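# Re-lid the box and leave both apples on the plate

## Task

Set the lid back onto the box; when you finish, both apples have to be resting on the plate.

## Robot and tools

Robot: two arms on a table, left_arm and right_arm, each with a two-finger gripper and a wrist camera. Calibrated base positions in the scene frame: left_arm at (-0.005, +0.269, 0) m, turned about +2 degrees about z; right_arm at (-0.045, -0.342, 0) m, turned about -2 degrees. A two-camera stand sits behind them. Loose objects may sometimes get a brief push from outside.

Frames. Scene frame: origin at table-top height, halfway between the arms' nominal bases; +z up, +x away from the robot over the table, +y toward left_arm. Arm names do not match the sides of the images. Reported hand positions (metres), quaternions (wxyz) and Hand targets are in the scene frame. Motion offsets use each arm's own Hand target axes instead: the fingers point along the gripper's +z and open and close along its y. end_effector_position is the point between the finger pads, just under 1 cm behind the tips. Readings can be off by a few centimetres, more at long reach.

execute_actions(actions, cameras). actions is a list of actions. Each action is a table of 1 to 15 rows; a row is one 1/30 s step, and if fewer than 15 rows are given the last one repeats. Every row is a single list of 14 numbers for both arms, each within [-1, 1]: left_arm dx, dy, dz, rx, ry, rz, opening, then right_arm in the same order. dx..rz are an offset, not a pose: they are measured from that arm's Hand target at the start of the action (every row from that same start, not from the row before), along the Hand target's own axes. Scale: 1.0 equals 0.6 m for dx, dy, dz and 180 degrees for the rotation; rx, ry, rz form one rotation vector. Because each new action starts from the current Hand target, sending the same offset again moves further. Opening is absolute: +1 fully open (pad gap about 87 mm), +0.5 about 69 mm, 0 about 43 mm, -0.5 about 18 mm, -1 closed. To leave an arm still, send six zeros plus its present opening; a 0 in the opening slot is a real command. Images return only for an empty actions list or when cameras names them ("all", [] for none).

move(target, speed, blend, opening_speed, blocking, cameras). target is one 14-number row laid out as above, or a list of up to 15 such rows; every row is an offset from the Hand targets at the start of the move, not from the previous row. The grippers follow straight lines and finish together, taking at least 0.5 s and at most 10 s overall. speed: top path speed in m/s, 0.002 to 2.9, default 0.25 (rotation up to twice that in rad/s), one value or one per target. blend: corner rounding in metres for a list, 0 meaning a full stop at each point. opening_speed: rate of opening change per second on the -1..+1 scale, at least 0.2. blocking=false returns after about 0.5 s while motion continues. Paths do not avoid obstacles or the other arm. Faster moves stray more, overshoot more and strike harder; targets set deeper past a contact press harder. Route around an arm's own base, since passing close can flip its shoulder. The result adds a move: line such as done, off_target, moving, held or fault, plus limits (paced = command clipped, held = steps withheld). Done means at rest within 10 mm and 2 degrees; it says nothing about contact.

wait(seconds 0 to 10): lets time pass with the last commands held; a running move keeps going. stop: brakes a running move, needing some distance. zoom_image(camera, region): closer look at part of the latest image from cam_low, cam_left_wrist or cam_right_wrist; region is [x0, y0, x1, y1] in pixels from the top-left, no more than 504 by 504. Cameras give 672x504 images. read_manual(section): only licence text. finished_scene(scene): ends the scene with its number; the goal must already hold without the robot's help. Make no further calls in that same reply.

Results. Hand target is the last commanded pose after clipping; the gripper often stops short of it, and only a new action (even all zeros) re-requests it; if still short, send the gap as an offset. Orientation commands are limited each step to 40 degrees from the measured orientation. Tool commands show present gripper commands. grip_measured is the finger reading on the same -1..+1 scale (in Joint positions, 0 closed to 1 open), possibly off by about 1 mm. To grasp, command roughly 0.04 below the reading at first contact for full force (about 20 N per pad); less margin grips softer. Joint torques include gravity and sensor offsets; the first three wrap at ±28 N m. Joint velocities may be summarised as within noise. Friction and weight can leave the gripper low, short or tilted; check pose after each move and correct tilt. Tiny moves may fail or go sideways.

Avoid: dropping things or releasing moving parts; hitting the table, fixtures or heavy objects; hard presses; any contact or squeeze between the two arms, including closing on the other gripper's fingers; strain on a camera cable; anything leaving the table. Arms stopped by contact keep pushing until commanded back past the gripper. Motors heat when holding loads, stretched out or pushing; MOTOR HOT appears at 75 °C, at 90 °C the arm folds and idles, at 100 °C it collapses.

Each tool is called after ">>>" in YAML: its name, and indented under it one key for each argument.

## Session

>>> execute_actions:
  actions: []

Scene clock: 0.00 s.
left_arm: end_effector_position=(+0.3035, +0.1757, +0.3382) grip_measured=+1.000 end_effector_quat_wxyz=(+0.567, -0.109, +0.813, +0.078) | right_arm: end_effector_position=(+0.1660, -0.2434, +0.3646) grip_measured=+1.000 end_effector_quat_wxyz=(+0.561, -0.006, +0.810, +0.172)
Joint positions: left_arm=[-0.719 1.204 1.449 -0.811 -0.87 -0.449 1] | right_arm=[0.575 0.784 1.344 -0.885 0.227 0.366 1]
Joint velocities: within noise
Joint torques (N m): no reading
Motor temperatures (°C): left_arm=[17 22 30 22 18 19 20] | right_arm=[17 30 22 21 17 21 18]
Heat: left arm: 30 °C; right arm: 30 °C.
Hand target: left_arm +0.3035, +0.1760, +0.3445; +0.573, -0.114, +0.809, +0.072 | right_arm +0.1656, -0.2439, +0.3660; +0.562, -0.006, +0.809, +0.172
Tool commands: left_gripper/opening=+1.0 right_gripper/opening=+1.0

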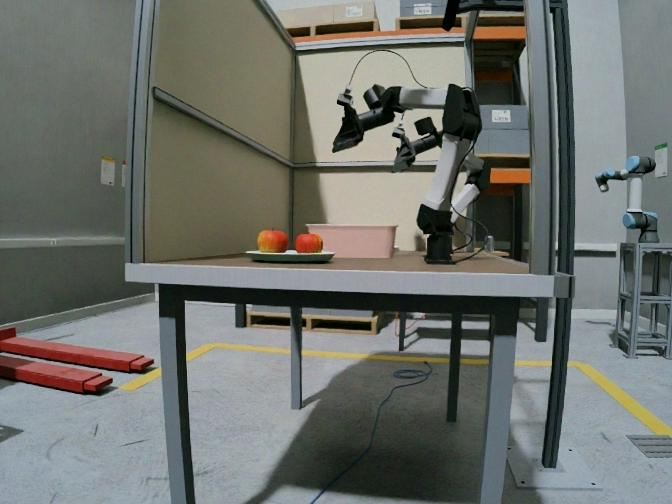

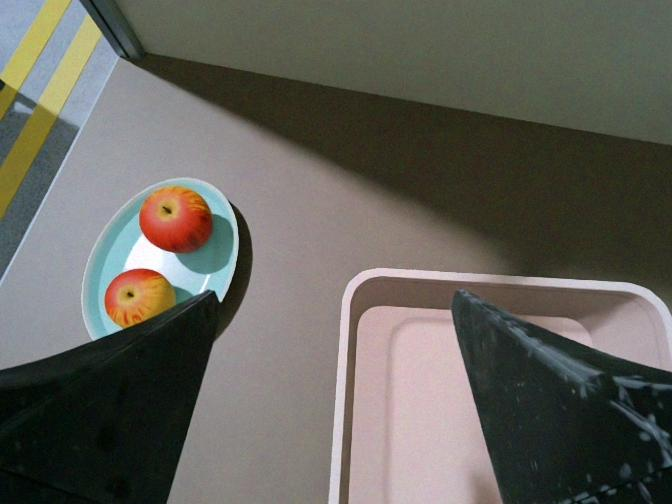

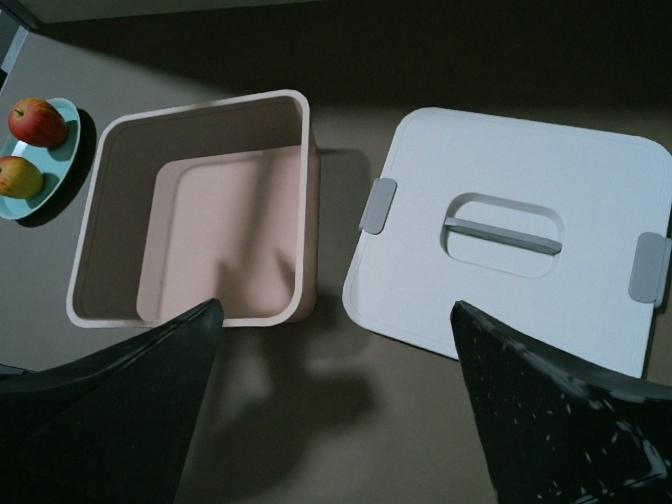

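>>> move:
  target: [0,0,0,0,0,0,1,0.259,-0.283,0.365,-0.2575,0.228,-0.292,0.1]
  speed: 0.45
  cameras: ["cam_right_wrist","cam_left_wrist"]

Scene clock: 67.90 s.
left_arm: end_effector_position=(+0.3035, +0.1757, +0.3382) grip_measured=+1.000 end_effector_quat_wxyz=(+0.567, -0.109, +0.813, +0.078) | right_arm: end_effector_position=(+0.3402, -0.3139, +0.1145) grip_measured=+0.100 end_effector_quat_wxyz=(+0.241, -0.606, +0.735, +0.185)
Joint positions: left_arm=[-0.719 1.204 1.449 -0.811 -0.87 -0.449 1] | right_arm=[-0.07 1.926 1.664 -1.22 -0.611 -1.451 0.55]
Joint torques (N m): left_arm=[0.01 -4.21 6.37 1.7 -0.27 0.04] | right_arm=[0.72 -7.79 8.23 0.14 -0.29 -0.22]
Motor temperatures (°C): left_arm=[17 24 34 25 18 19 20] | right_arm=[17 28 25 27 17 21 18]
Heat: left arm: 34 °C; right arm: 28 °C.
Hand target: left_arm +0.3035, +0.1760, +0.3445; +0.573, -0.114, +0.809, +0.072 | right_arm +0.3414, -0.3126, +0.1103; +0.231, -0.610, +0.733, +0.193
Off the commanded pose: left_arm 0.006 m, 1 deg | right_arm 0.004 m, 2 deg.
move: done
Images, in order (width x height): cam_left_wrist 672x504, cam_right_wrist 672x504.

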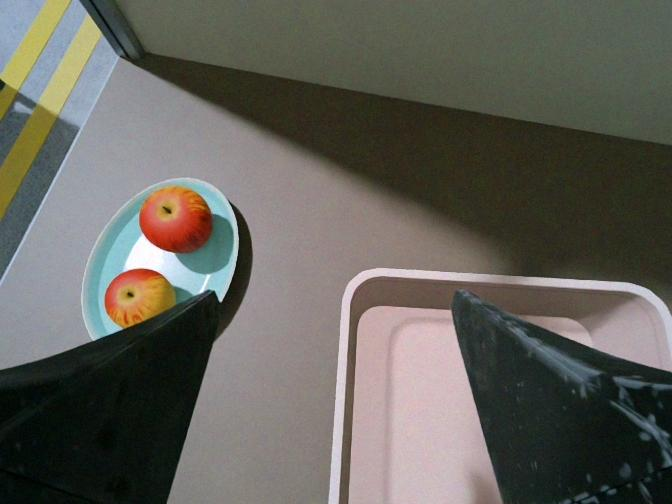

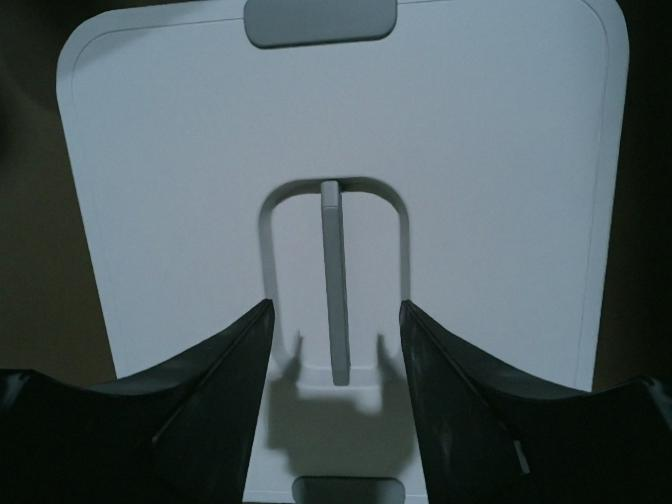

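>>> move:
  target:
    - [0,0,0,0,0,0,1,0.085,0.002,0.068,-0.008,0,-0.0114,0.0]
    - [0,0,0,0,0,0,1,0.113,0.002,0.113,-0.008,0,-0.0114,0.0]
    - [0,0,0,0,0,0,1,0.113,0.002,0.113,-0.008,0,-0.0114,-0.72]
  speed: [0.2,0.08,0.1]
  opening_speed: 1.0
  cameras: ["cam_right_wrist"]

Scene clock: 90.43 s.
left_arm: end_effector_position=(+0.3035, +0.1757, +0.3382) grip_measured=+1.000 end_effector_quat_wxyz=(+0.567, -0.109, +0.813, +0.078) | right_arm: end_effector_position=(+0.3427, -0.3309, +0.0282) grip_measured=-0.667 end_effector_quat_wxyz=(+0.237, -0.627, +0.719, +0.184)
Joint positions: left_arm=[-0.719 1.204 1.449 -0.811 -0.87 -0.449 1] | right_arm=[-0.112 2.023 1.455 -0.968 -0.608 -1.565 0.167]
Joint torques (N m): left_arm=[-0.1 -4.14 6.32 1.71 -0.32 -0.01] | right_arm=[0.29 -8.7 4.27 0.33 -0.31 -0.2]
Heat: left arm: 35 °C; right arm: 31 °C.
Hand target: left_arm +0.3035, +0.1760, +0.3445; +0.573, -0.114, +0.809, +0.072 | right_arm +0.3370, -0.3288, +0.0158; +0.226, -0.626, +0.719, +0.198
Off the commanded pose: left_arm 0.006 m, 1 deg | right_arm 0.014 m, 2 deg.
move: off_target (right_arm); target 3's new opening was sent with right_arm's hand 0.013 m and 2 deg from that target
Images, in order (width x height): cam_right_wrist 672x504.

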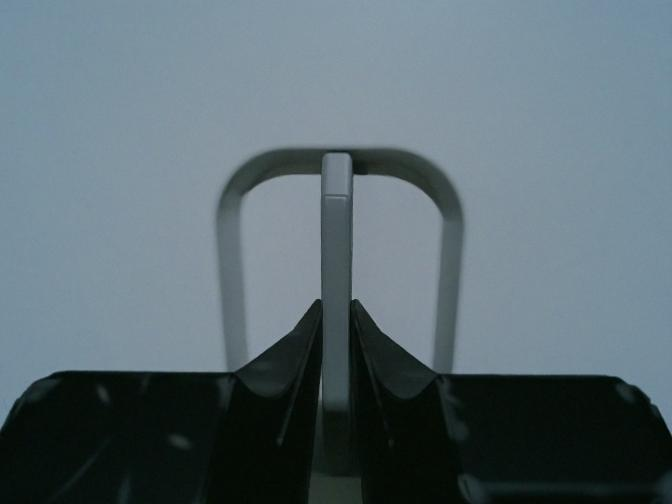

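>>> move:
  target:
    - [-0.018,0.225,-0.041,0.22,0.002,-0.028,1,-0.183,0.009,-0.147,0,0,0,-0.72]
    - [-0.018,0.225,-0.041,0.22,0.002,-0.028,1,-0.702,0.125,0.1075,-0.059,0,-0.084,-0.72]
  speed: 0.22
  blend: [0.03,0]
  cameras: ["cam_left_wrist","cam_low"]

>>> zoom_image:
  camera: "cam_low"
  region: [278, 165, 418, 265]

Scene clock: 112.77 s.
left_arm: end_effector_position=(+0.2488, +0.3012, +0.3501) grip_measured=+1.000 end_effector_quat_wxyz=(+0.569, +0.039, +0.787, -0.237) | right_arm: end_effector_position=(+0.3081, +0.0542, +0.2038) grip_measured=-0.668 end_effector_quat_wxyz=(-0.266, +0.716, -0.604, -0.226)
Joint positions: left_arm=[0.749 1.047 1.36 -0.952 1.155 0.252 1] | right_arm=[0.765 2.454 2.833 -1.425 -0.508 -0.866 0.166]
Joint torques (N m): left_arm=[0.54 -1.03 8.05 1.36 0.45 0.12] | right_arm=[-0.23 -12.15 8.49 1.43 -0.33 0.04]
Motor temperatures (°C): left_arm=[17 24 35 26 18 19 20] | right_arm=[17 33 26 24 17 21 18]
Heat: left arm: 35 °C; right arm: 33 °C.
Hand target: left_arm +0.2486, +0.3011, +0.3609; +0.577, +0.052, +0.781, -0.231 | right_arm +0.3155, +0.0599, +0.2047; -0.192, +0.733, -0.609, -0.232
Off the commanded pose: left_arm 0.011 m, 2 deg | right_arm 0.009 m, 9 deg.
elbow stopped short (right arm): the move would have taken joint 3 (elbow) straighter than the controller allows.
move: off_target (left_arm, right_arm)
Images, in order (width x height): cam_low 672x504, cam_left_wrist 672x504.

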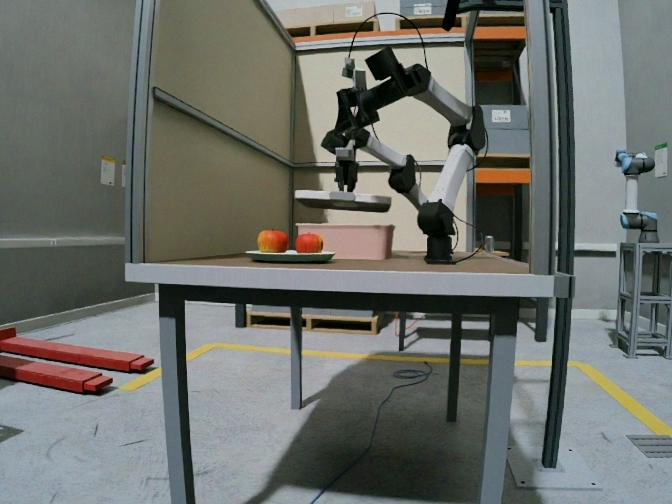

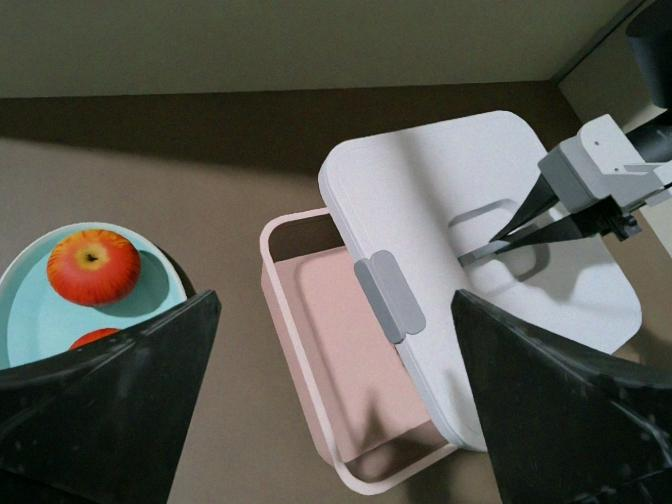

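Scaled by 3.600 from the camera's 672x504 image, which has a finer 960x720 frame.

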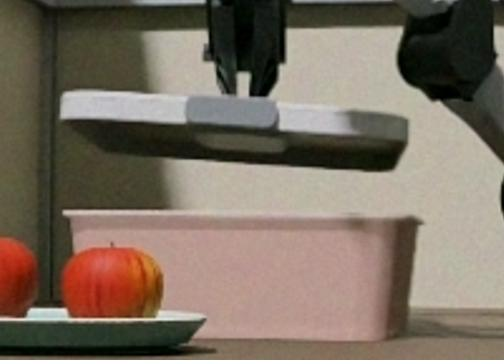

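>>> move:
  target: [0,0,0,0,0,0,1,-0.069,0.038,0.079,0.0255,0,0.0364,-0.72]
  speed: 0.15
  cameras: ["cam_left_wrist","cam_low"]

>>> zoom_image:
  camera: "cam_low"
  region: [278, 165, 418, 265]

>>> zoom_image:
  camera: "cam_left_wrist"
  region: [230, 120, 650, 500]

Scene clock: 165.73 s.
left_arm: end_effector_position=(+0.2488, +0.3012, +0.3501) grip_measured=+1.000 end_effector_quat_wxyz=(+0.569, +0.039, +0.787, -0.237) | right_arm: end_effector_position=(+0.2755, +0.1080, +0.1888) grip_measured=-0.668 end_effector_quat_wxyz=(-0.261, +0.677, -0.651, -0.223)
Joint positions: left_arm=[0.749 1.047 1.36 -0.952 1.155 0.252 1] | right_arm=[0.9 2.494 2.833 -1.316 -0.396 -0.616 0.166]
Joint torques (N m): left_arm=[0.42 -1.18 8.14 1.32 0.47 0.15] | right_arm=[-0.08 -12.7 8.72 1.57 -0.18 0.04]
Motor temperatures (°C): left_arm=[17 23 39 26 18 19 20] | right_arm=[17 39 28 26 17 21 19]
Heat: left arm: 39 °C; right arm: 39 °C.
Hand target: left_arm +0.2486, +0.3011, +0.3609; +0.577, +0.052, +0.781, -0.231 | right_arm +0.2819, +0.1157, +0.1898; -0.207, +0.689, -0.659, -0.218
Off the commanded pose: left_arm 0.011 m, 2 deg | right_arm 0.010 m, 6 deg.
elbow stopped short (right arm): the move would have taken joint 3 (elbow) straighter than the controller allows.
move: off_target (left_arm, right_arm)
Images, in order (width x height): cam_low 672x504, cam_left_wrist 672x504.

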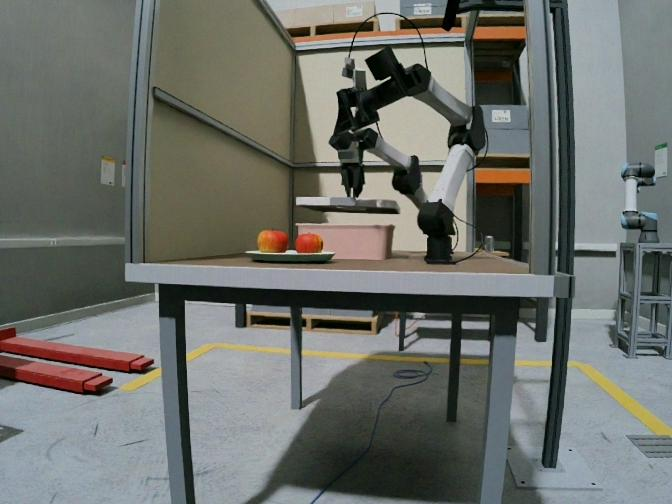

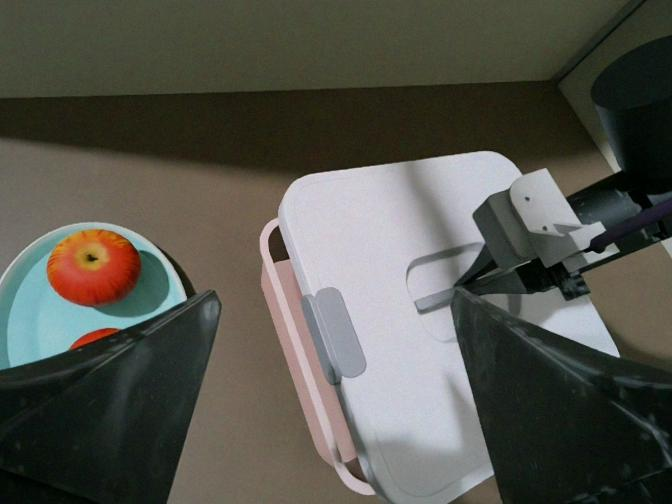

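Scaled by 3.600 from the camera's 672x504 image, which has a finer 960x720 frame.

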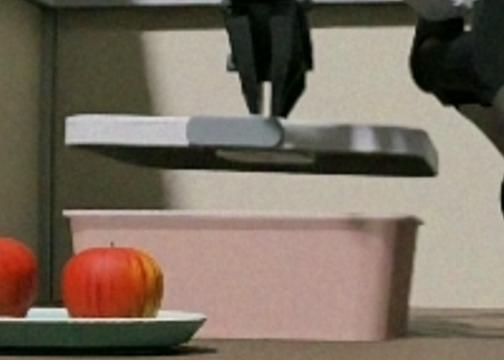

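Scaled by 1.200 from the camera's 672x504 image, which has a finer 960x720 frame.

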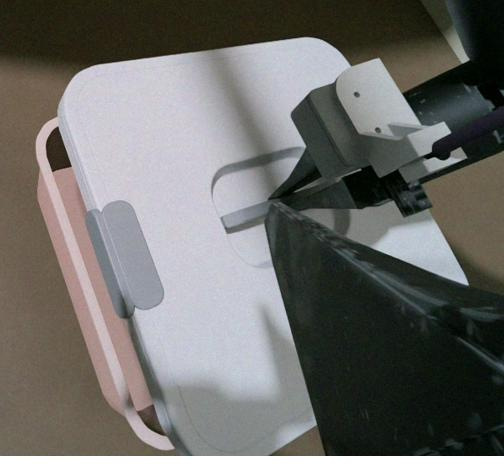

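>>> move:
  target:
    - [0,0,0,0,0,0,1,0.0205,-0.004,0.047,0.0064,0,0.0091,-0.72]
    - [0,0,0,0,0,0,1,0.075,-0.004,0.1245,0.0064,0,0.0091,-0.72]
  speed: 0.1
  cameras: ["cam_left_wrist","cam_low"]

>>> zoom_image:
  camera: "cam_low"
  region: [278, 185, 418, 265]

>>> zoom_image:
  camera: "cam_left_wrist"
  region: [230, 120, 650, 500]

Scene clock: 189.87 s.
left_arm: end_effector_position=(+0.2488, +0.3012, +0.3501) grip_measured=+1.000 end_effector_quat_wxyz=(+0.569, +0.039, +0.787, -0.237) | right_arm: end_effector_position=(+0.2866, +0.1236, +0.1293) grip_measured=-0.668 end_effector_quat_wxyz=(-0.235, +0.672, -0.666, -0.222)
Joint positions: left_arm=[0.749 1.047 1.36 -0.952 1.155 0.252 1] | right_arm=[0.903 2.551 2.702 -1.178 -0.393 -0.597 0.166]
Joint torques (N m): left_arm=[0.57 -1.18 7.69 1.37 0.5 0.15] | right_arm=[0.66 -13.29 2.59 1.37 -0.02 -0.2]
Heat: left arm: 40 °C; right arm: 40 °C.
Hand target: left_arm +0.2486, +0.3011, +0.3609; +0.577, +0.052, +0.781, -0.231 | right_arm +0.2839, +0.1218, +0.1028; -0.211, +0.677, -0.671, -0.214
Off the commanded pose: left_arm 0.011 m, 2 deg | right_arm 0.027 m, 3 deg.
elbow stopped short (right arm): the move would have taken joint 3 (elbow) straighter than the controller allows.
move: off_target (left_arm, right_arm)
Images, in order (width x height): cam_low 672x504, cam_left_wrist 672x504.

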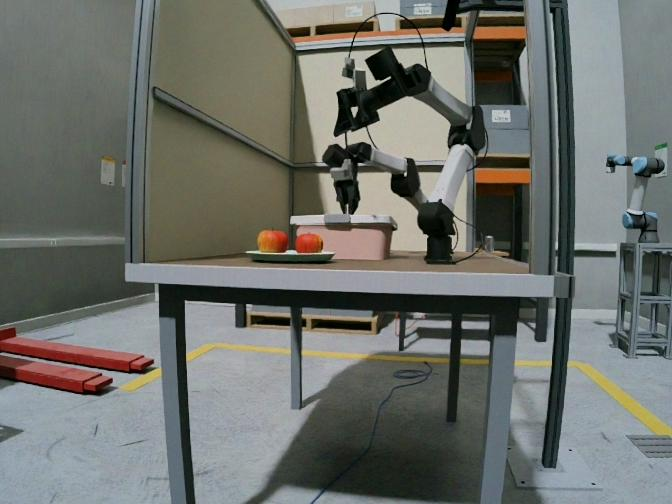

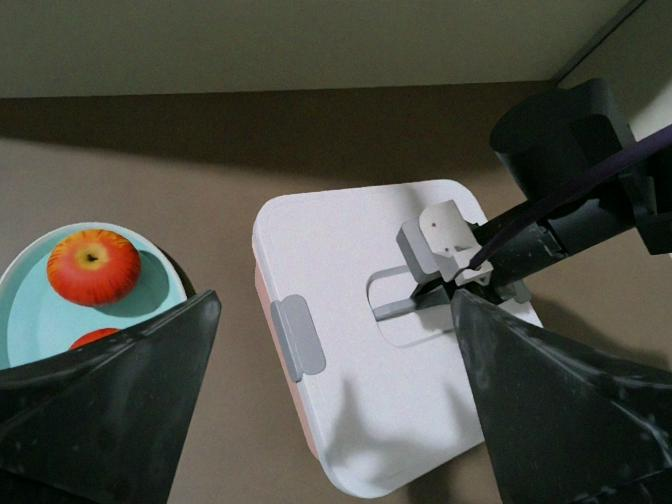

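Scaled by 3.600 from the camera's 672x504 image, which has a finer 960x720 frame.

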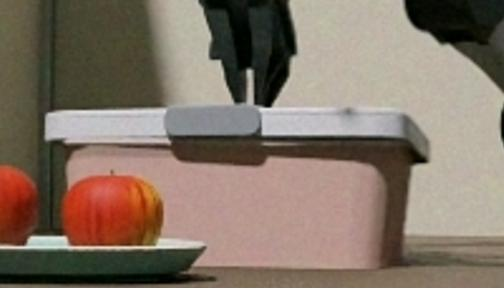

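Scaled by 1.200 from the camera's 672x504 image, which has a finer 960x720 frame.

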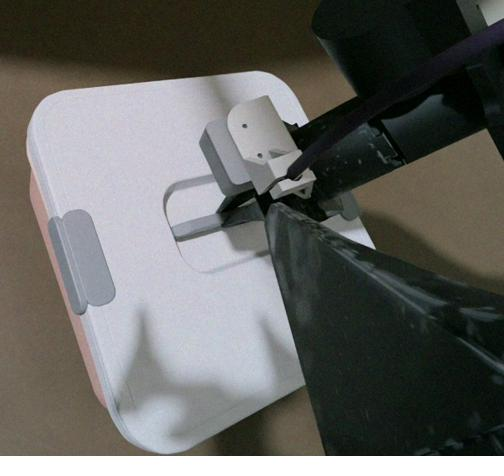

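>>> move:
  target:
    - [0,0,0,0,0,0,1,-0.053,0,-0.075,0,0,0,-0.72]
    - [0,0,0,0,0,0,1,-0.061,0.004,-0.0695,0,0,0,-0.72]
    - [0,0,0,0,0,0,1,-0.0035,0.004,0.0125,0,0,0,-0.72]
  speed: 0.08
  cameras: ["cam_left_wrist","cam_low"]

>>> zoom_image:
  camera: "cam_low"
  region: [278, 185, 418, 265]

>>> zoom_image:
  camera: "cam_left_wrist"
  region: [230, 120, 650, 500]

Scene clock: 211.20 s.
left_arm: end_effector_position=(+0.2488, +0.3012, +0.3501) grip_measured=+1.000 end_effector_quat_wxyz=(+0.569, +0.039, +0.787, -0.237) | right_arm: end_effector_position=(+0.2863, +0.1296, +0.1285) grip_measured=-0.669 end_effector_quat_wxyz=(-0.241, +0.671, -0.665, -0.220)
Joint positions: left_arm=[0.749 1.047 1.36 -0.952 1.155 0.252 1] | right_arm=[0.913 2.567 2.726 -1.171 -0.382 -0.587 0.166]
Joint torques (N m): left_arm=[0.36 -1.1 8.14 1.34 0.51 0.13] | right_arm=[0.87 -13.09 2.56 1.37 -0.06 -0.17]
Heat: left arm: 41 °C; right arm: 42 °C.
Hand target: left_arm +0.2486, +0.3011, +0.3609; +0.577, +0.052, +0.781, -0.231 | right_arm +0.2813, +0.1278, +0.0978; -0.211, +0.678, -0.671, -0.214
Off the commanded pose: left_arm 0.011 m, 2 deg | right_arm 0.031 m, 4 deg.
elbow stopped short (right arm): the move would have taken joint 3 (elbow) straighter than the controller allows.
move: off_target (left_arm, right_arm)
Images, in order (width x height): cam_low 672x504, cam_left_wrist 672x504.

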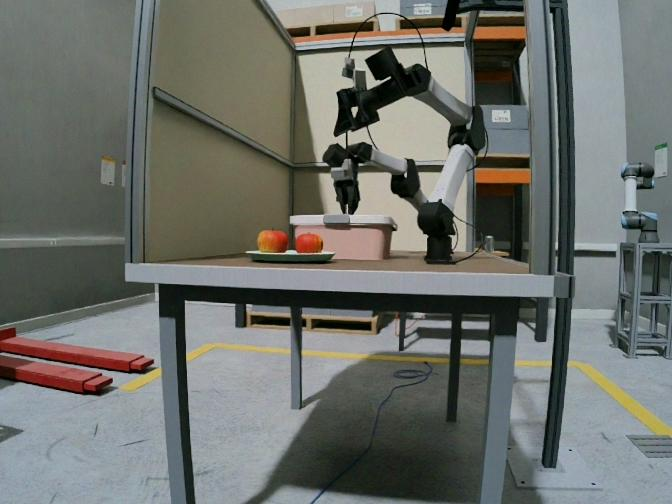

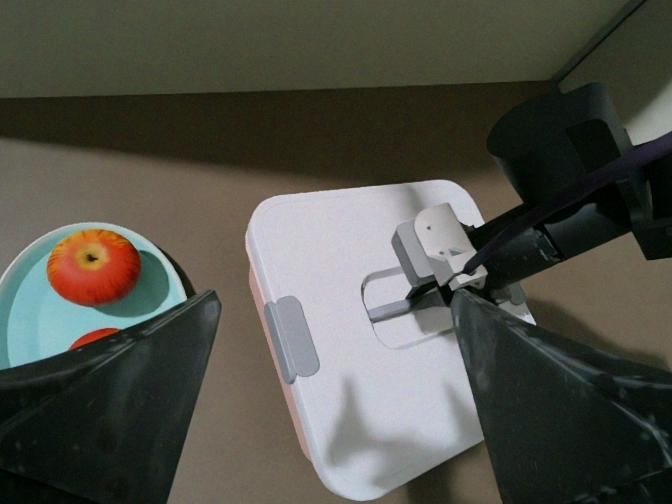

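Scaled by 3.600 from the camera's 672x504 image, which has a finer 960x720 frame.

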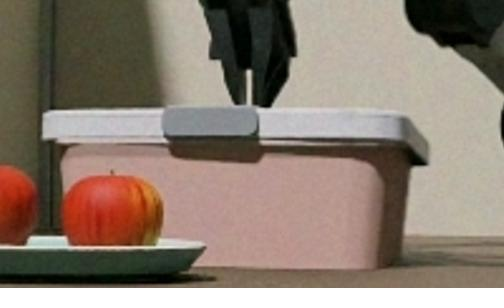

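Scaled by 1.200 from the camera's 672x504 image, which has a finer 960x720 frame.

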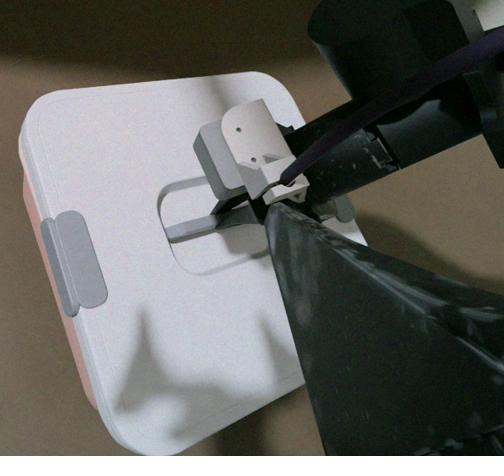

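>>> move:
  target:
    - [0,0,0,0,0,0,1,-0.067,0,-0.0955,0,0,0,-0.72]
    - [0,0,0,0,0,0,1,-0.063,0,-0.098,-0.016,0,-0.0227,-0.72]
    - [0,0,0,0,0,0,1,0.004,0,-0.003,-0.016,0,-0.0227,-0.72]
  speed: 0.08
  cameras: ["cam_left_wrist","cam_low"]

>>> zoom_image:
  camera: "cam_low"
  region: [278, 185, 418, 265]

>>> zoom_image:
  camera: "cam_left_wrist"
  region: [230, 120, 650, 500]

Scene clock: 243.03 s.
left_arm: end_effector_position=(+0.2488, +0.3012, +0.3501) grip_measured=+1.000 end_effector_quat_wxyz=(+0.569, +0.039, +0.787, -0.237) | right_arm: end_effector_position=(+0.2849, +0.1245, +0.1303) grip_measured=-0.669 end_effector_quat_wxyz=(-0.235, +0.699, -0.639, -0.217)
Joint positions: left_arm=[0.749 1.047 1.36 -0.952 1.155 0.252 1] | right_arm=[0.908 2.608 2.824 -1.257 -0.401 -0.674 0.166]
Joint torques (N m): left_arm=[0.59 -1.35 7.99 1.4 0.51 0.14] | right_arm=[0.1 -11.56 4.38 1.25 -0.33 -0.29]
Heat: left arm: 42 °C; right arm: 43 °C.
Hand target: left_arm +0.2486, +0.3011, +0.3609; +0.577, +0.052, +0.781, -0.231 | right_arm +0.2815, +0.1248, +0.0979; -0.202, +0.706, -0.641, -0.223
Off the commanded pose: left_arm 0.011 m, 2 deg | right_arm 0.033 m, 4 deg.
elbow stopped short (right arm): the move would have taken joint 3 (elbow) straighter than the controller allows.
move: off_target (left_arm, right_arm)
Images, in order (width x height): cam_low 672x504, cam_left_wrist 672x504.

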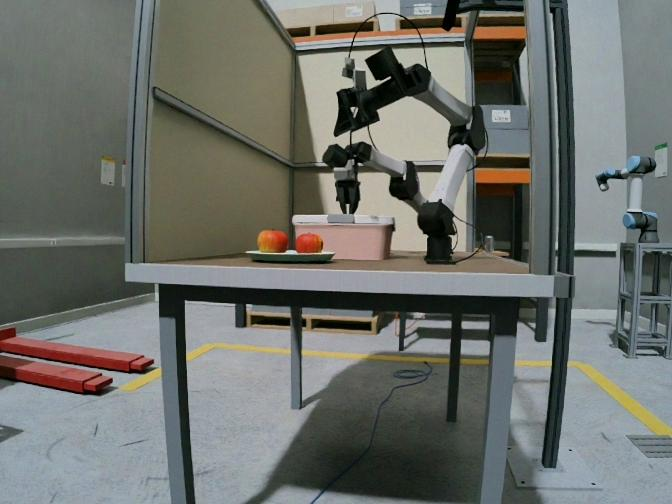

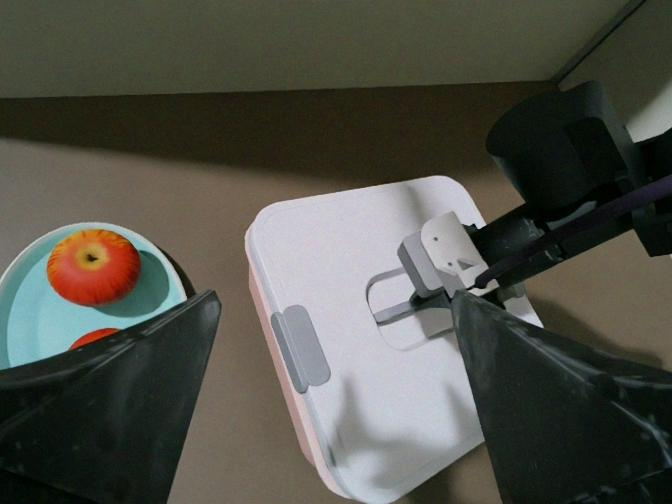

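Scaled by 3.600 from the camera's 672x504 image, which has a finer 960x720 frame.

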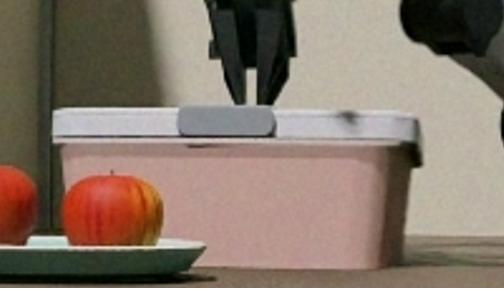

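Scaled by 1.200 from the camera's 672x504 image, which has a finer 960x720 frame.

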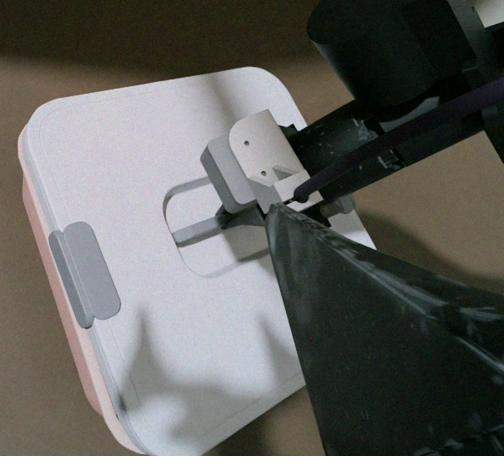

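>>> move:
  target:
    - [0,0,0,0,0,0,1,-0.067,0,-0.0955,0,0,0,-0.72]
    - [0,0,0,0,0,0,1,-0.079,0.003,-0.087,0.008,0,0.0114,-0.72]
    - [0,0,0,0,0,0,1,-0.012,0.003,0.0086,0.008,0,0.0114,-0.72]
  speed: 0.08
  cameras: ["cam_left_wrist","cam_low"]

>>> zoom_image:
  camera: "cam_low"
  region: [278, 185, 418, 265]

>>> zoom_image:
  camera: "cam_left_wrist"
  region: [230, 120, 650, 500]

Scene clock: 259.20 s.
left_arm: end_effector_position=(+0.2488, +0.3012, +0.3501) grip_measured=+1.000 end_effector_quat_wxyz=(+0.569, +0.039, +0.787, -0.237) | right_arm: end_effector_position=(+0.2823, +0.1297, +0.1299) grip_measured=-0.669 end_effector_quat_wxyz=(-0.236, +0.685, -0.654, -0.218)
Joint positions: left_arm=[0.749 1.047 1.36 -0.952 1.155 0.252 1] | right_arm=[0.919 2.615 2.834 -1.245 -0.386 -0.62 0.166]
Joint torques (N m): left_arm=[0.64 -1.05 7.97 1.37 0.48 0.17] | right_arm=[1.07 -11.17 4.98 1.31 -0.26 -0.14]
Motor temperatures (°C): left_arm=[17 23 42 26 18 19 20] | right_arm=[17 46 26 25 17 21 19]
Heat: left arm: 42 °C; right arm: 46 °C.
Hand target: left_arm +0.2486, +0.3011, +0.3609; +0.578, +0.052, +0.781, -0.231 | right_arm +0.2787, +0.1335, +0.0978; -0.206, +0.692, -0.656, -0.219
Off the commanded pose: left_arm 0.011 m, 2 deg | right_arm 0.033 m, 4 deg.
elbow stopped short (right arm): the move would have taken joint 3 (elbow) straighter than the controller allows.
move: off_target (left_arm, right_arm)
Images, in order (width x height): cam_low 672x504, cam_left_wrist 672x504.

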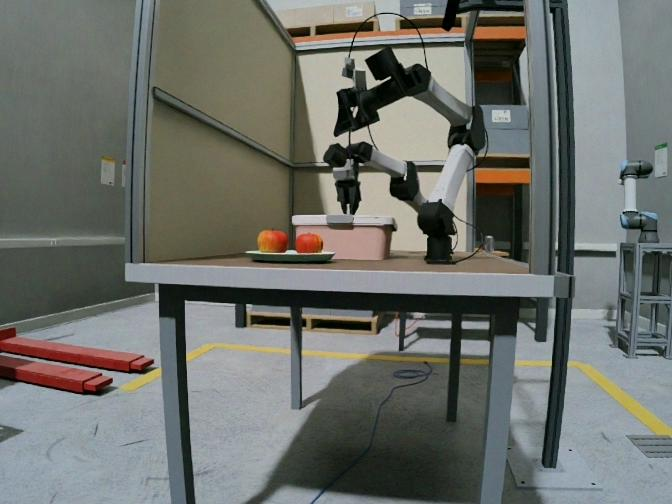

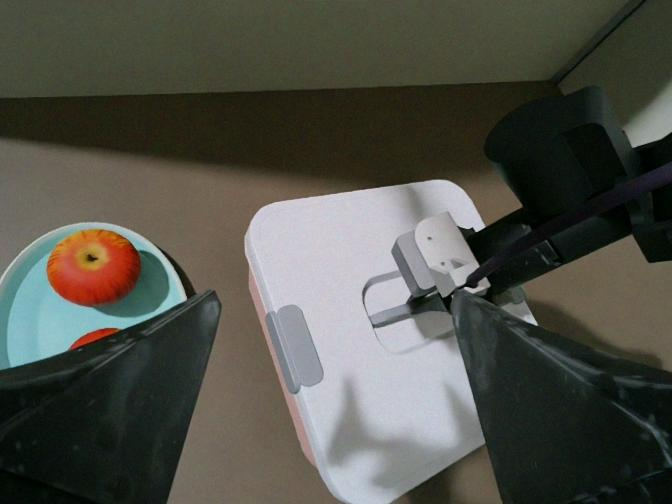

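Scaled by 3.600 from the camera's 672x504 image, which has a finer 960x720 frame.

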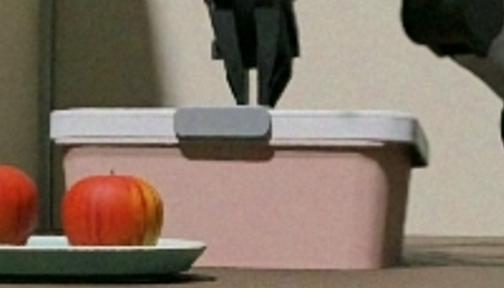

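Scaled by 1.200 from the camera's 672x504 image, which has a finer 960x720 frame.

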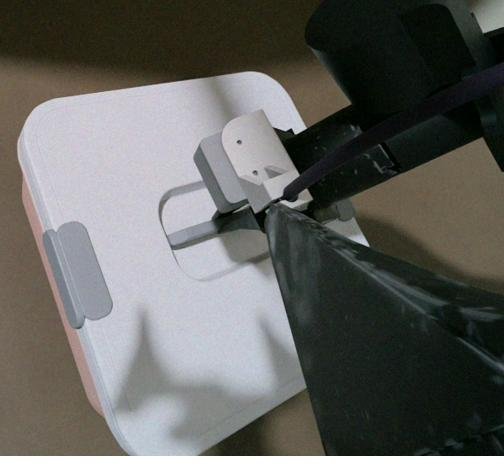

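>>> move:
  target:
    - [0,0,0,0,0,0,1,-0.048,0,-0.068,0,0,0,-0.72]
    - [0,0,0,0,0,0,1,-0.053,0,-0.064,-0.018,0,0.0127,-0.72]
    - [0,0,0,0,0,0,1,0,0,0.011,-0.018,0,0.0127,-0.72]
  speed: 0.08
  cameras: ["cam_left_wrist","cam_low"]

>>> zoom_image:
  camera: "cam_low"
  region: [278, 185, 418, 265]

>>> zoom_image:
  camera: "cam_left_wrist"
  region: [230, 120, 650, 500]

Scene clock: 274.37 s.
left_arm: end_effector_position=(+0.2488, +0.3012, +0.3501) grip_measured=+1.000 end_effector_quat_wxyz=(+0.569, +0.039, +0.787, -0.237) | right_arm: end_effector_position=(+0.2818, +0.1341, +0.1291) grip_measured=-0.669 end_effector_quat_wxyz=(-0.236, +0.676, -0.657, -0.236)
Joint positions: left_arm=[0.749 1.047 1.36 -0.952 1.155 0.252 1] | right_arm=[0.913 2.63 2.849 -1.236 -0.418 -0.596 0.166]
Joint torques (N m): left_arm=[0.49 -1.24 7.95 1.39 0.46 0.14] | right_arm=[0.1 -9.62 6.64 1.26 -0.44 -0.11]
Heat: left arm: 42 °C; right arm: 47 °C.
Hand target: left_arm +0.2486, +0.3011, +0.3609; +0.578, +0.052, +0.781, -0.231 | right_arm +0.2787, +0.1372, +0.0923; -0.182, +0.684, -0.663, -0.241
Off the commanded pose: left_arm 0.011 m, 2 deg | right_arm 0.037 m, 6 deg.
elbow stopped short (right arm): the move would have taken joint 3 (elbow) straighter than the controller allows.
move: off_target (left_arm, right_arm)
Images, in order (width x height): cam_low 672x504, cam_left_wrist 672x504.

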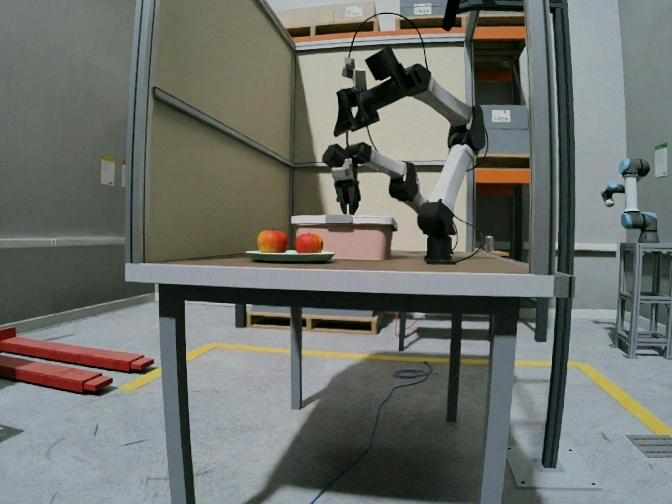

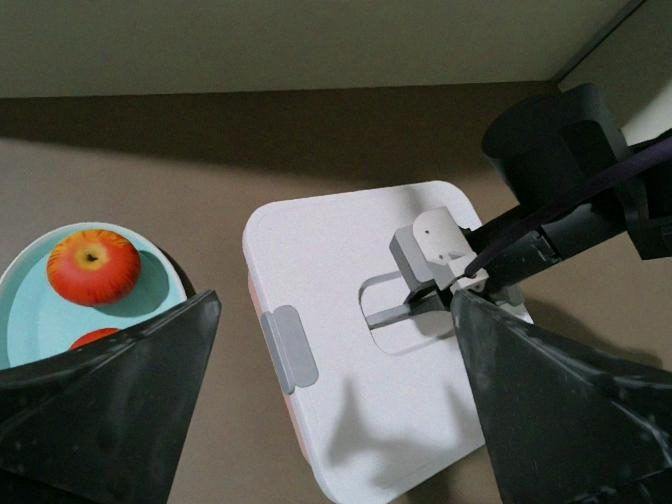

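Scaled by 3.600 from the camera's 672x504 image, which has a finer 960x720 frame.

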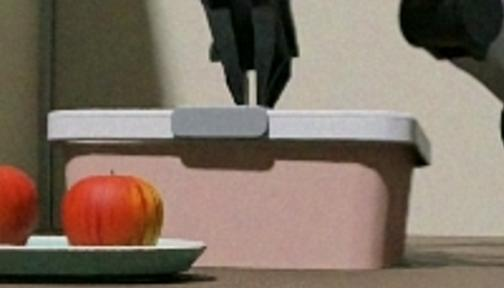

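Scaled by 1.200 from the camera's 672x504 image, which has a finer 960x720 frame.

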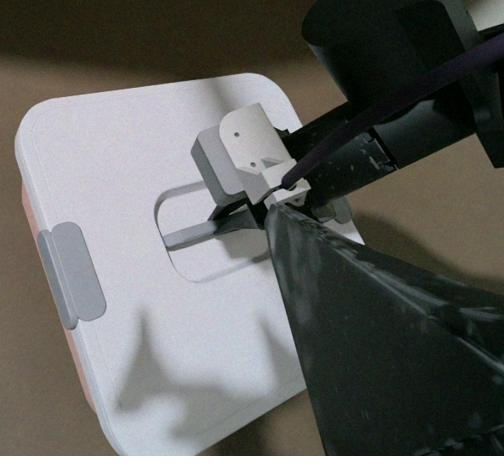

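>>> move:
  target:
    - [0,0,0,0,0,0,1,-0.048,0,-0.068,0,0,0,-0.72]
    - [0,0,0,0,0,0,1,-0.053,0,-0.064,-0.008,0,-0.0114,-0.72]
    - [0,0,0,0,0,0,1,-0.005,0,0.004,-0.008,0,-0.0114,-0.72]
  speed: 0.08
  cameras: ["cam_left_wrist","cam_low"]

>>> zoom_image:
  camera: "cam_low"
  region: [278, 185, 418, 265]

>>> zoom_image:
  camera: "cam_left_wrist"
  region: [230, 120, 650, 500]

Scene clock: 306.83 s.
left_arm: end_effector_position=(+0.2488, +0.3012, +0.3501) grip_measured=+1.000 end_effector_quat_wxyz=(+0.569, +0.039, +0.787, -0.237) | right_arm: end_effector_position=(+0.2819, +0.1352, +0.1290) grip_measured=-0.669 end_effector_quat_wxyz=(-0.238, +0.683, -0.648, -0.239)
Joint positions: left_arm=[0.749 1.047 1.36 -0.952 1.155 0.252 1] | right_arm=[0.912 2.632 2.851 -1.234 -0.431 -0.617 0.166]
Joint torques (N m): left_arm=[0.5 -0.98 8.12 1.36 0.44 0.13] | right_arm=[0.39 -9.26 7.02 1.27 -0.46 -0.29]
Heat: left arm: 42 °C; right arm: 42 °C.
Hand target: left_arm +0.2486, +0.3011, +0.3609; +0.578, +0.052, +0.781, -0.231 | right_arm +0.2782, +0.1411, +0.0921; -0.178, +0.698, -0.648, -0.247
Off the commanded pose: left_arm 0.011 m, 2 deg | right_arm 0.037 m, 7 deg.
elbow stopped short (right arm): the move would have taken joint 3 (elbow) straighter than the controller allows.
move: off_target (left_arm, right_arm)
Images, in order (width x height): cam_low 672x504, cam_left_wrist 672x504.

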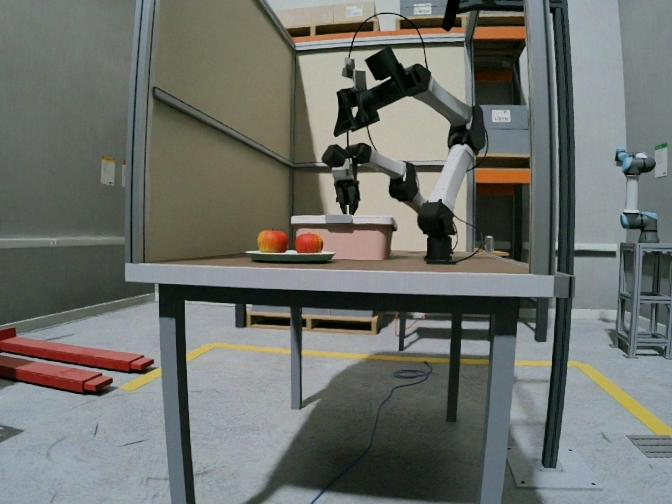

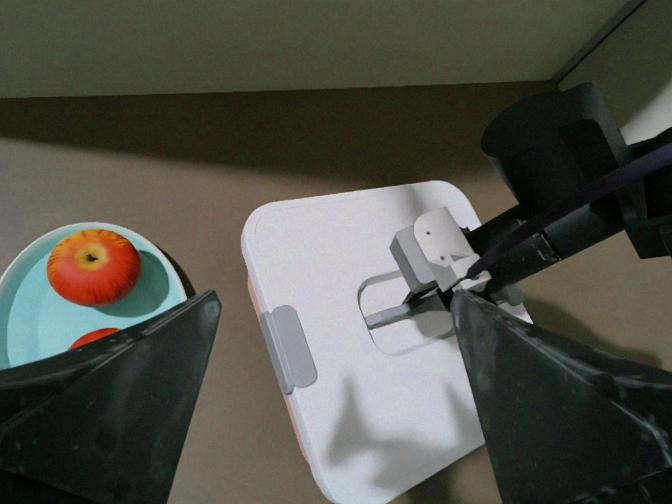

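Scaled by 3.600 from the camera's 672x504 image, which has a finer 960x720 frame.

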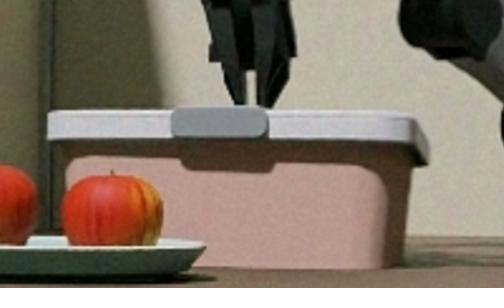

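Scaled by 1.200 from the camera's 672x504 image, which has a finer 960x720 frame.

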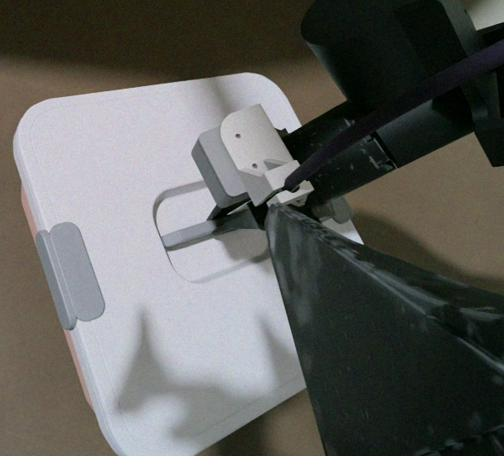

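>>> move:
  target:
    - [0,0,0,0,0,0,1,-0.024,0,-0.034,0,0,0,-0.72]
    - [0,0,0,0,0,0,1,-0.024,0,-0.034,0,0,0,-0.2]
    - [0,0,0,0,0,0,1,-0.1,0,-0.14,0,0,0,-0.2]
    - [0,0,0,0,0,0,1,0.18,0,-0.34,0,0,0,-0.2]
  speed: [0.06,0.1,0.15,0.2]
  cameras: ["cam_left_wrist","cam_low"]

>>> zoom_image:
  camera: "cam_low"
  region: [278, 185, 418, 265]

>>> zoom_image:
  camera: "cam_left_wrist"
  region: [230, 120, 650, 500]

Scene clock: 327.10 s.
left_arm: end_effector_position=(+0.2488, +0.3012, +0.3501) grip_measured=+1.000 end_effector_quat_wxyz=(+0.569, +0.039, +0.787, -0.237) | right_arm: end_effector_position=(+0.3217, -0.0579, +0.1792) grip_measured=-0.200 end_effector_quat_wxyz=(-0.182, +0.693, -0.655, -0.240)
Joint positions: left_arm=[0.749 1.047 1.36 -0.952 1.155 0.252 1] | right_arm=[0.551 2.291 2.487 -1.527 -0.569 -1.037 0.4]
Joint torques (N m): left_arm=[0.49 -1.05 8.02 1.38 0.53 0.12] | right_arm=[0.49 -17.63 4.18 0.25 -0.31 -0.18]
Heat: left arm: 43 °C; right arm: 44 °C.
Hand target: left_arm +0.2486, +0.3011, +0.3609; +0.578, +0.052, +0.781, -0.231 | right_arm +0.3057, -0.0631, +0.1963; -0.178, +0.698, -0.648, -0.246
Off the commanded pose: left_arm 0.011 m, 2 deg | right_arm 0.024 m, 1 deg.
elbow stopped short (right arm): the move would have taken joint 3 (elbow) straighter than the controller allows.
joint sent to its limit (right arm) — joint 4 (wrist pitch), lower limit. The joint targets still meet the commanded pose.
move: off_target (left_arm, right_arm); target 2's new opening was sent with right_arm's hand 0.014 m and 7 deg from that target
Images, in order (width x height): cam_low 672x504, cam_left_wrist 672x504.

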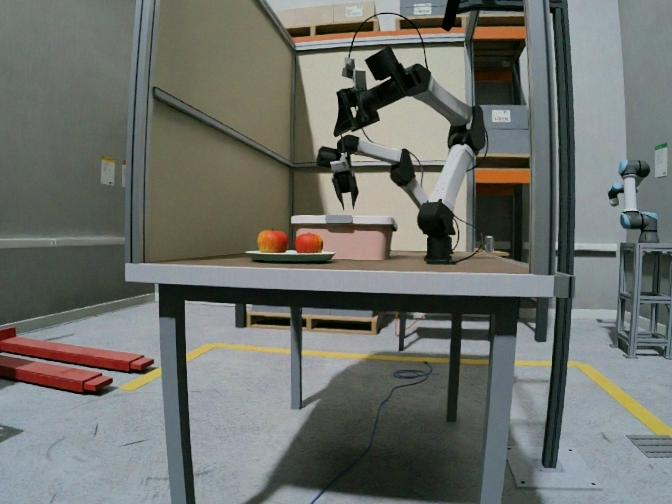

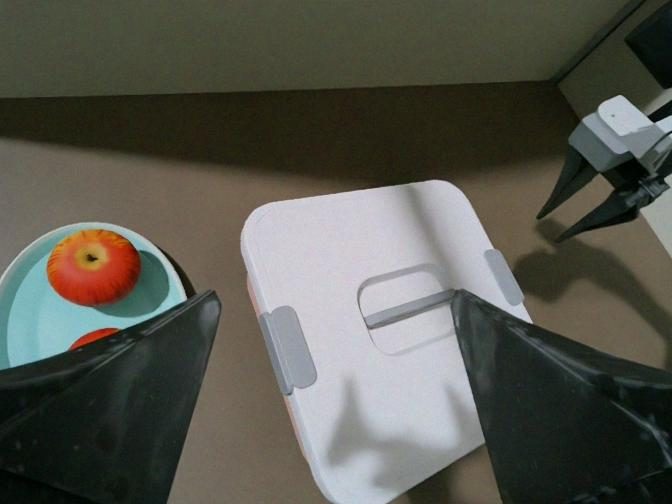

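Scaled by 3.600 from the camera's 672x504 image, which has a finer 960x720 frame.

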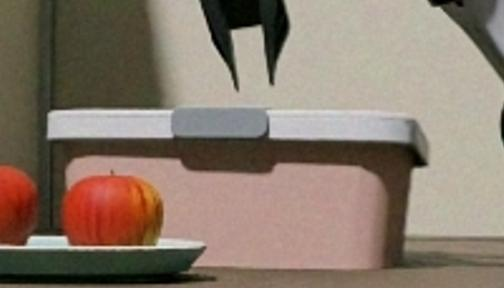

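Scaled by 1.200 from the camera's 672x504 image, which has a finer 960x720 frame.

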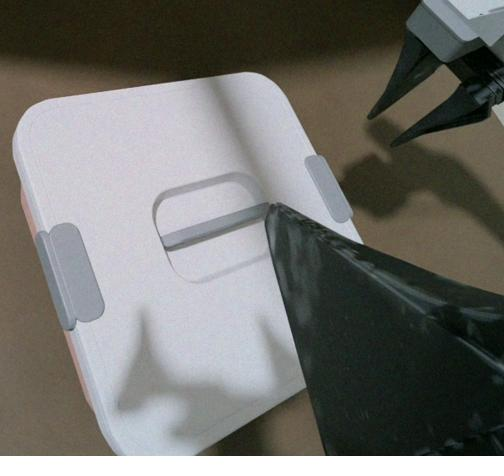

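>>> wait:
  seconds: 0
  cameras: ["cam_right_wrist","cam_low"]

>>> zoom_image:
  camera: "cam_low"
  region: [285, 205, 405, 265]

Scene clock: 335.03 s.
left_arm: end_effector_position=(+0.2488, +0.3012, +0.3501) grip_measured=+1.000 end_effector_quat_wxyz=(+0.569, +0.039, +0.787, -0.237) | right_arm: end_effector_position=(+0.3217, -0.0579, +0.1792) grip_measured=-0.200 end_effector_quat_wxyz=(-0.182, +0.693, -0.655, -0.240)
Joint positions: left_arm=[0.749 1.047 1.36 -0.952 1.155 0.252 1] | right_arm=[0.551 2.291 2.487 -1.527 -0.569 -1.038 0.4]
Joint torques (N m): left_arm=[0.36 -1.21 8.17 1.34 0.48 0.16] | right_arm=[0.2 -17.66 4.1 0.32 -0.4 -0.24]
Heat: left arm: 43 °C; right arm: 48 °C.
Hand target: left_arm +0.2486, +0.3011, +0.3609; +0.578, +0.052, +0.781, -0.231 | right_arm +0.3057, -0.0631, +0.1963; -0.178, +0.698, -0.648, -0.246
Tool commands: left_gripper/opening=+1.0 right_gripper/opening=-0.2
Off the commanded pose: left_arm 0.011 m, 2 deg | right_arm 0.024 m, 1 deg.
Images, in order (width x height): cam_low 672x504, cam_right_wrist 672x504.

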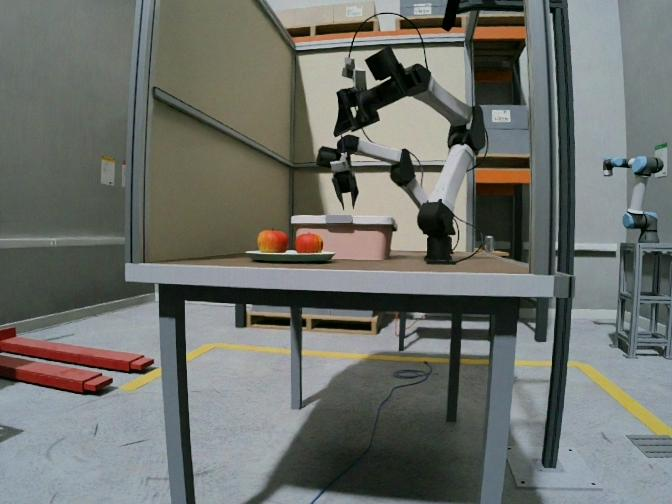

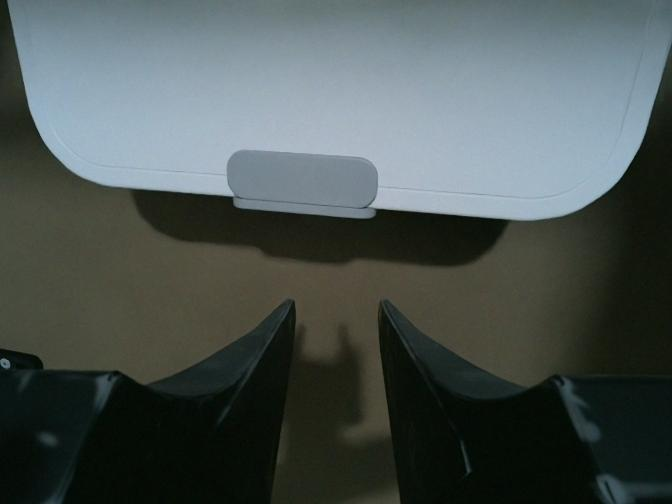

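Scaled by 4.200 from the camera's 672x504 image, which has a finer 960x720 frame.

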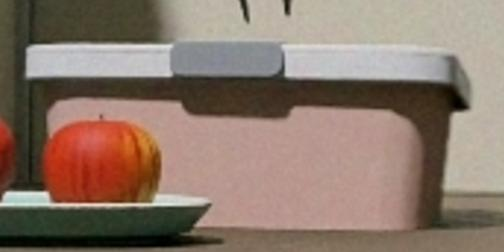

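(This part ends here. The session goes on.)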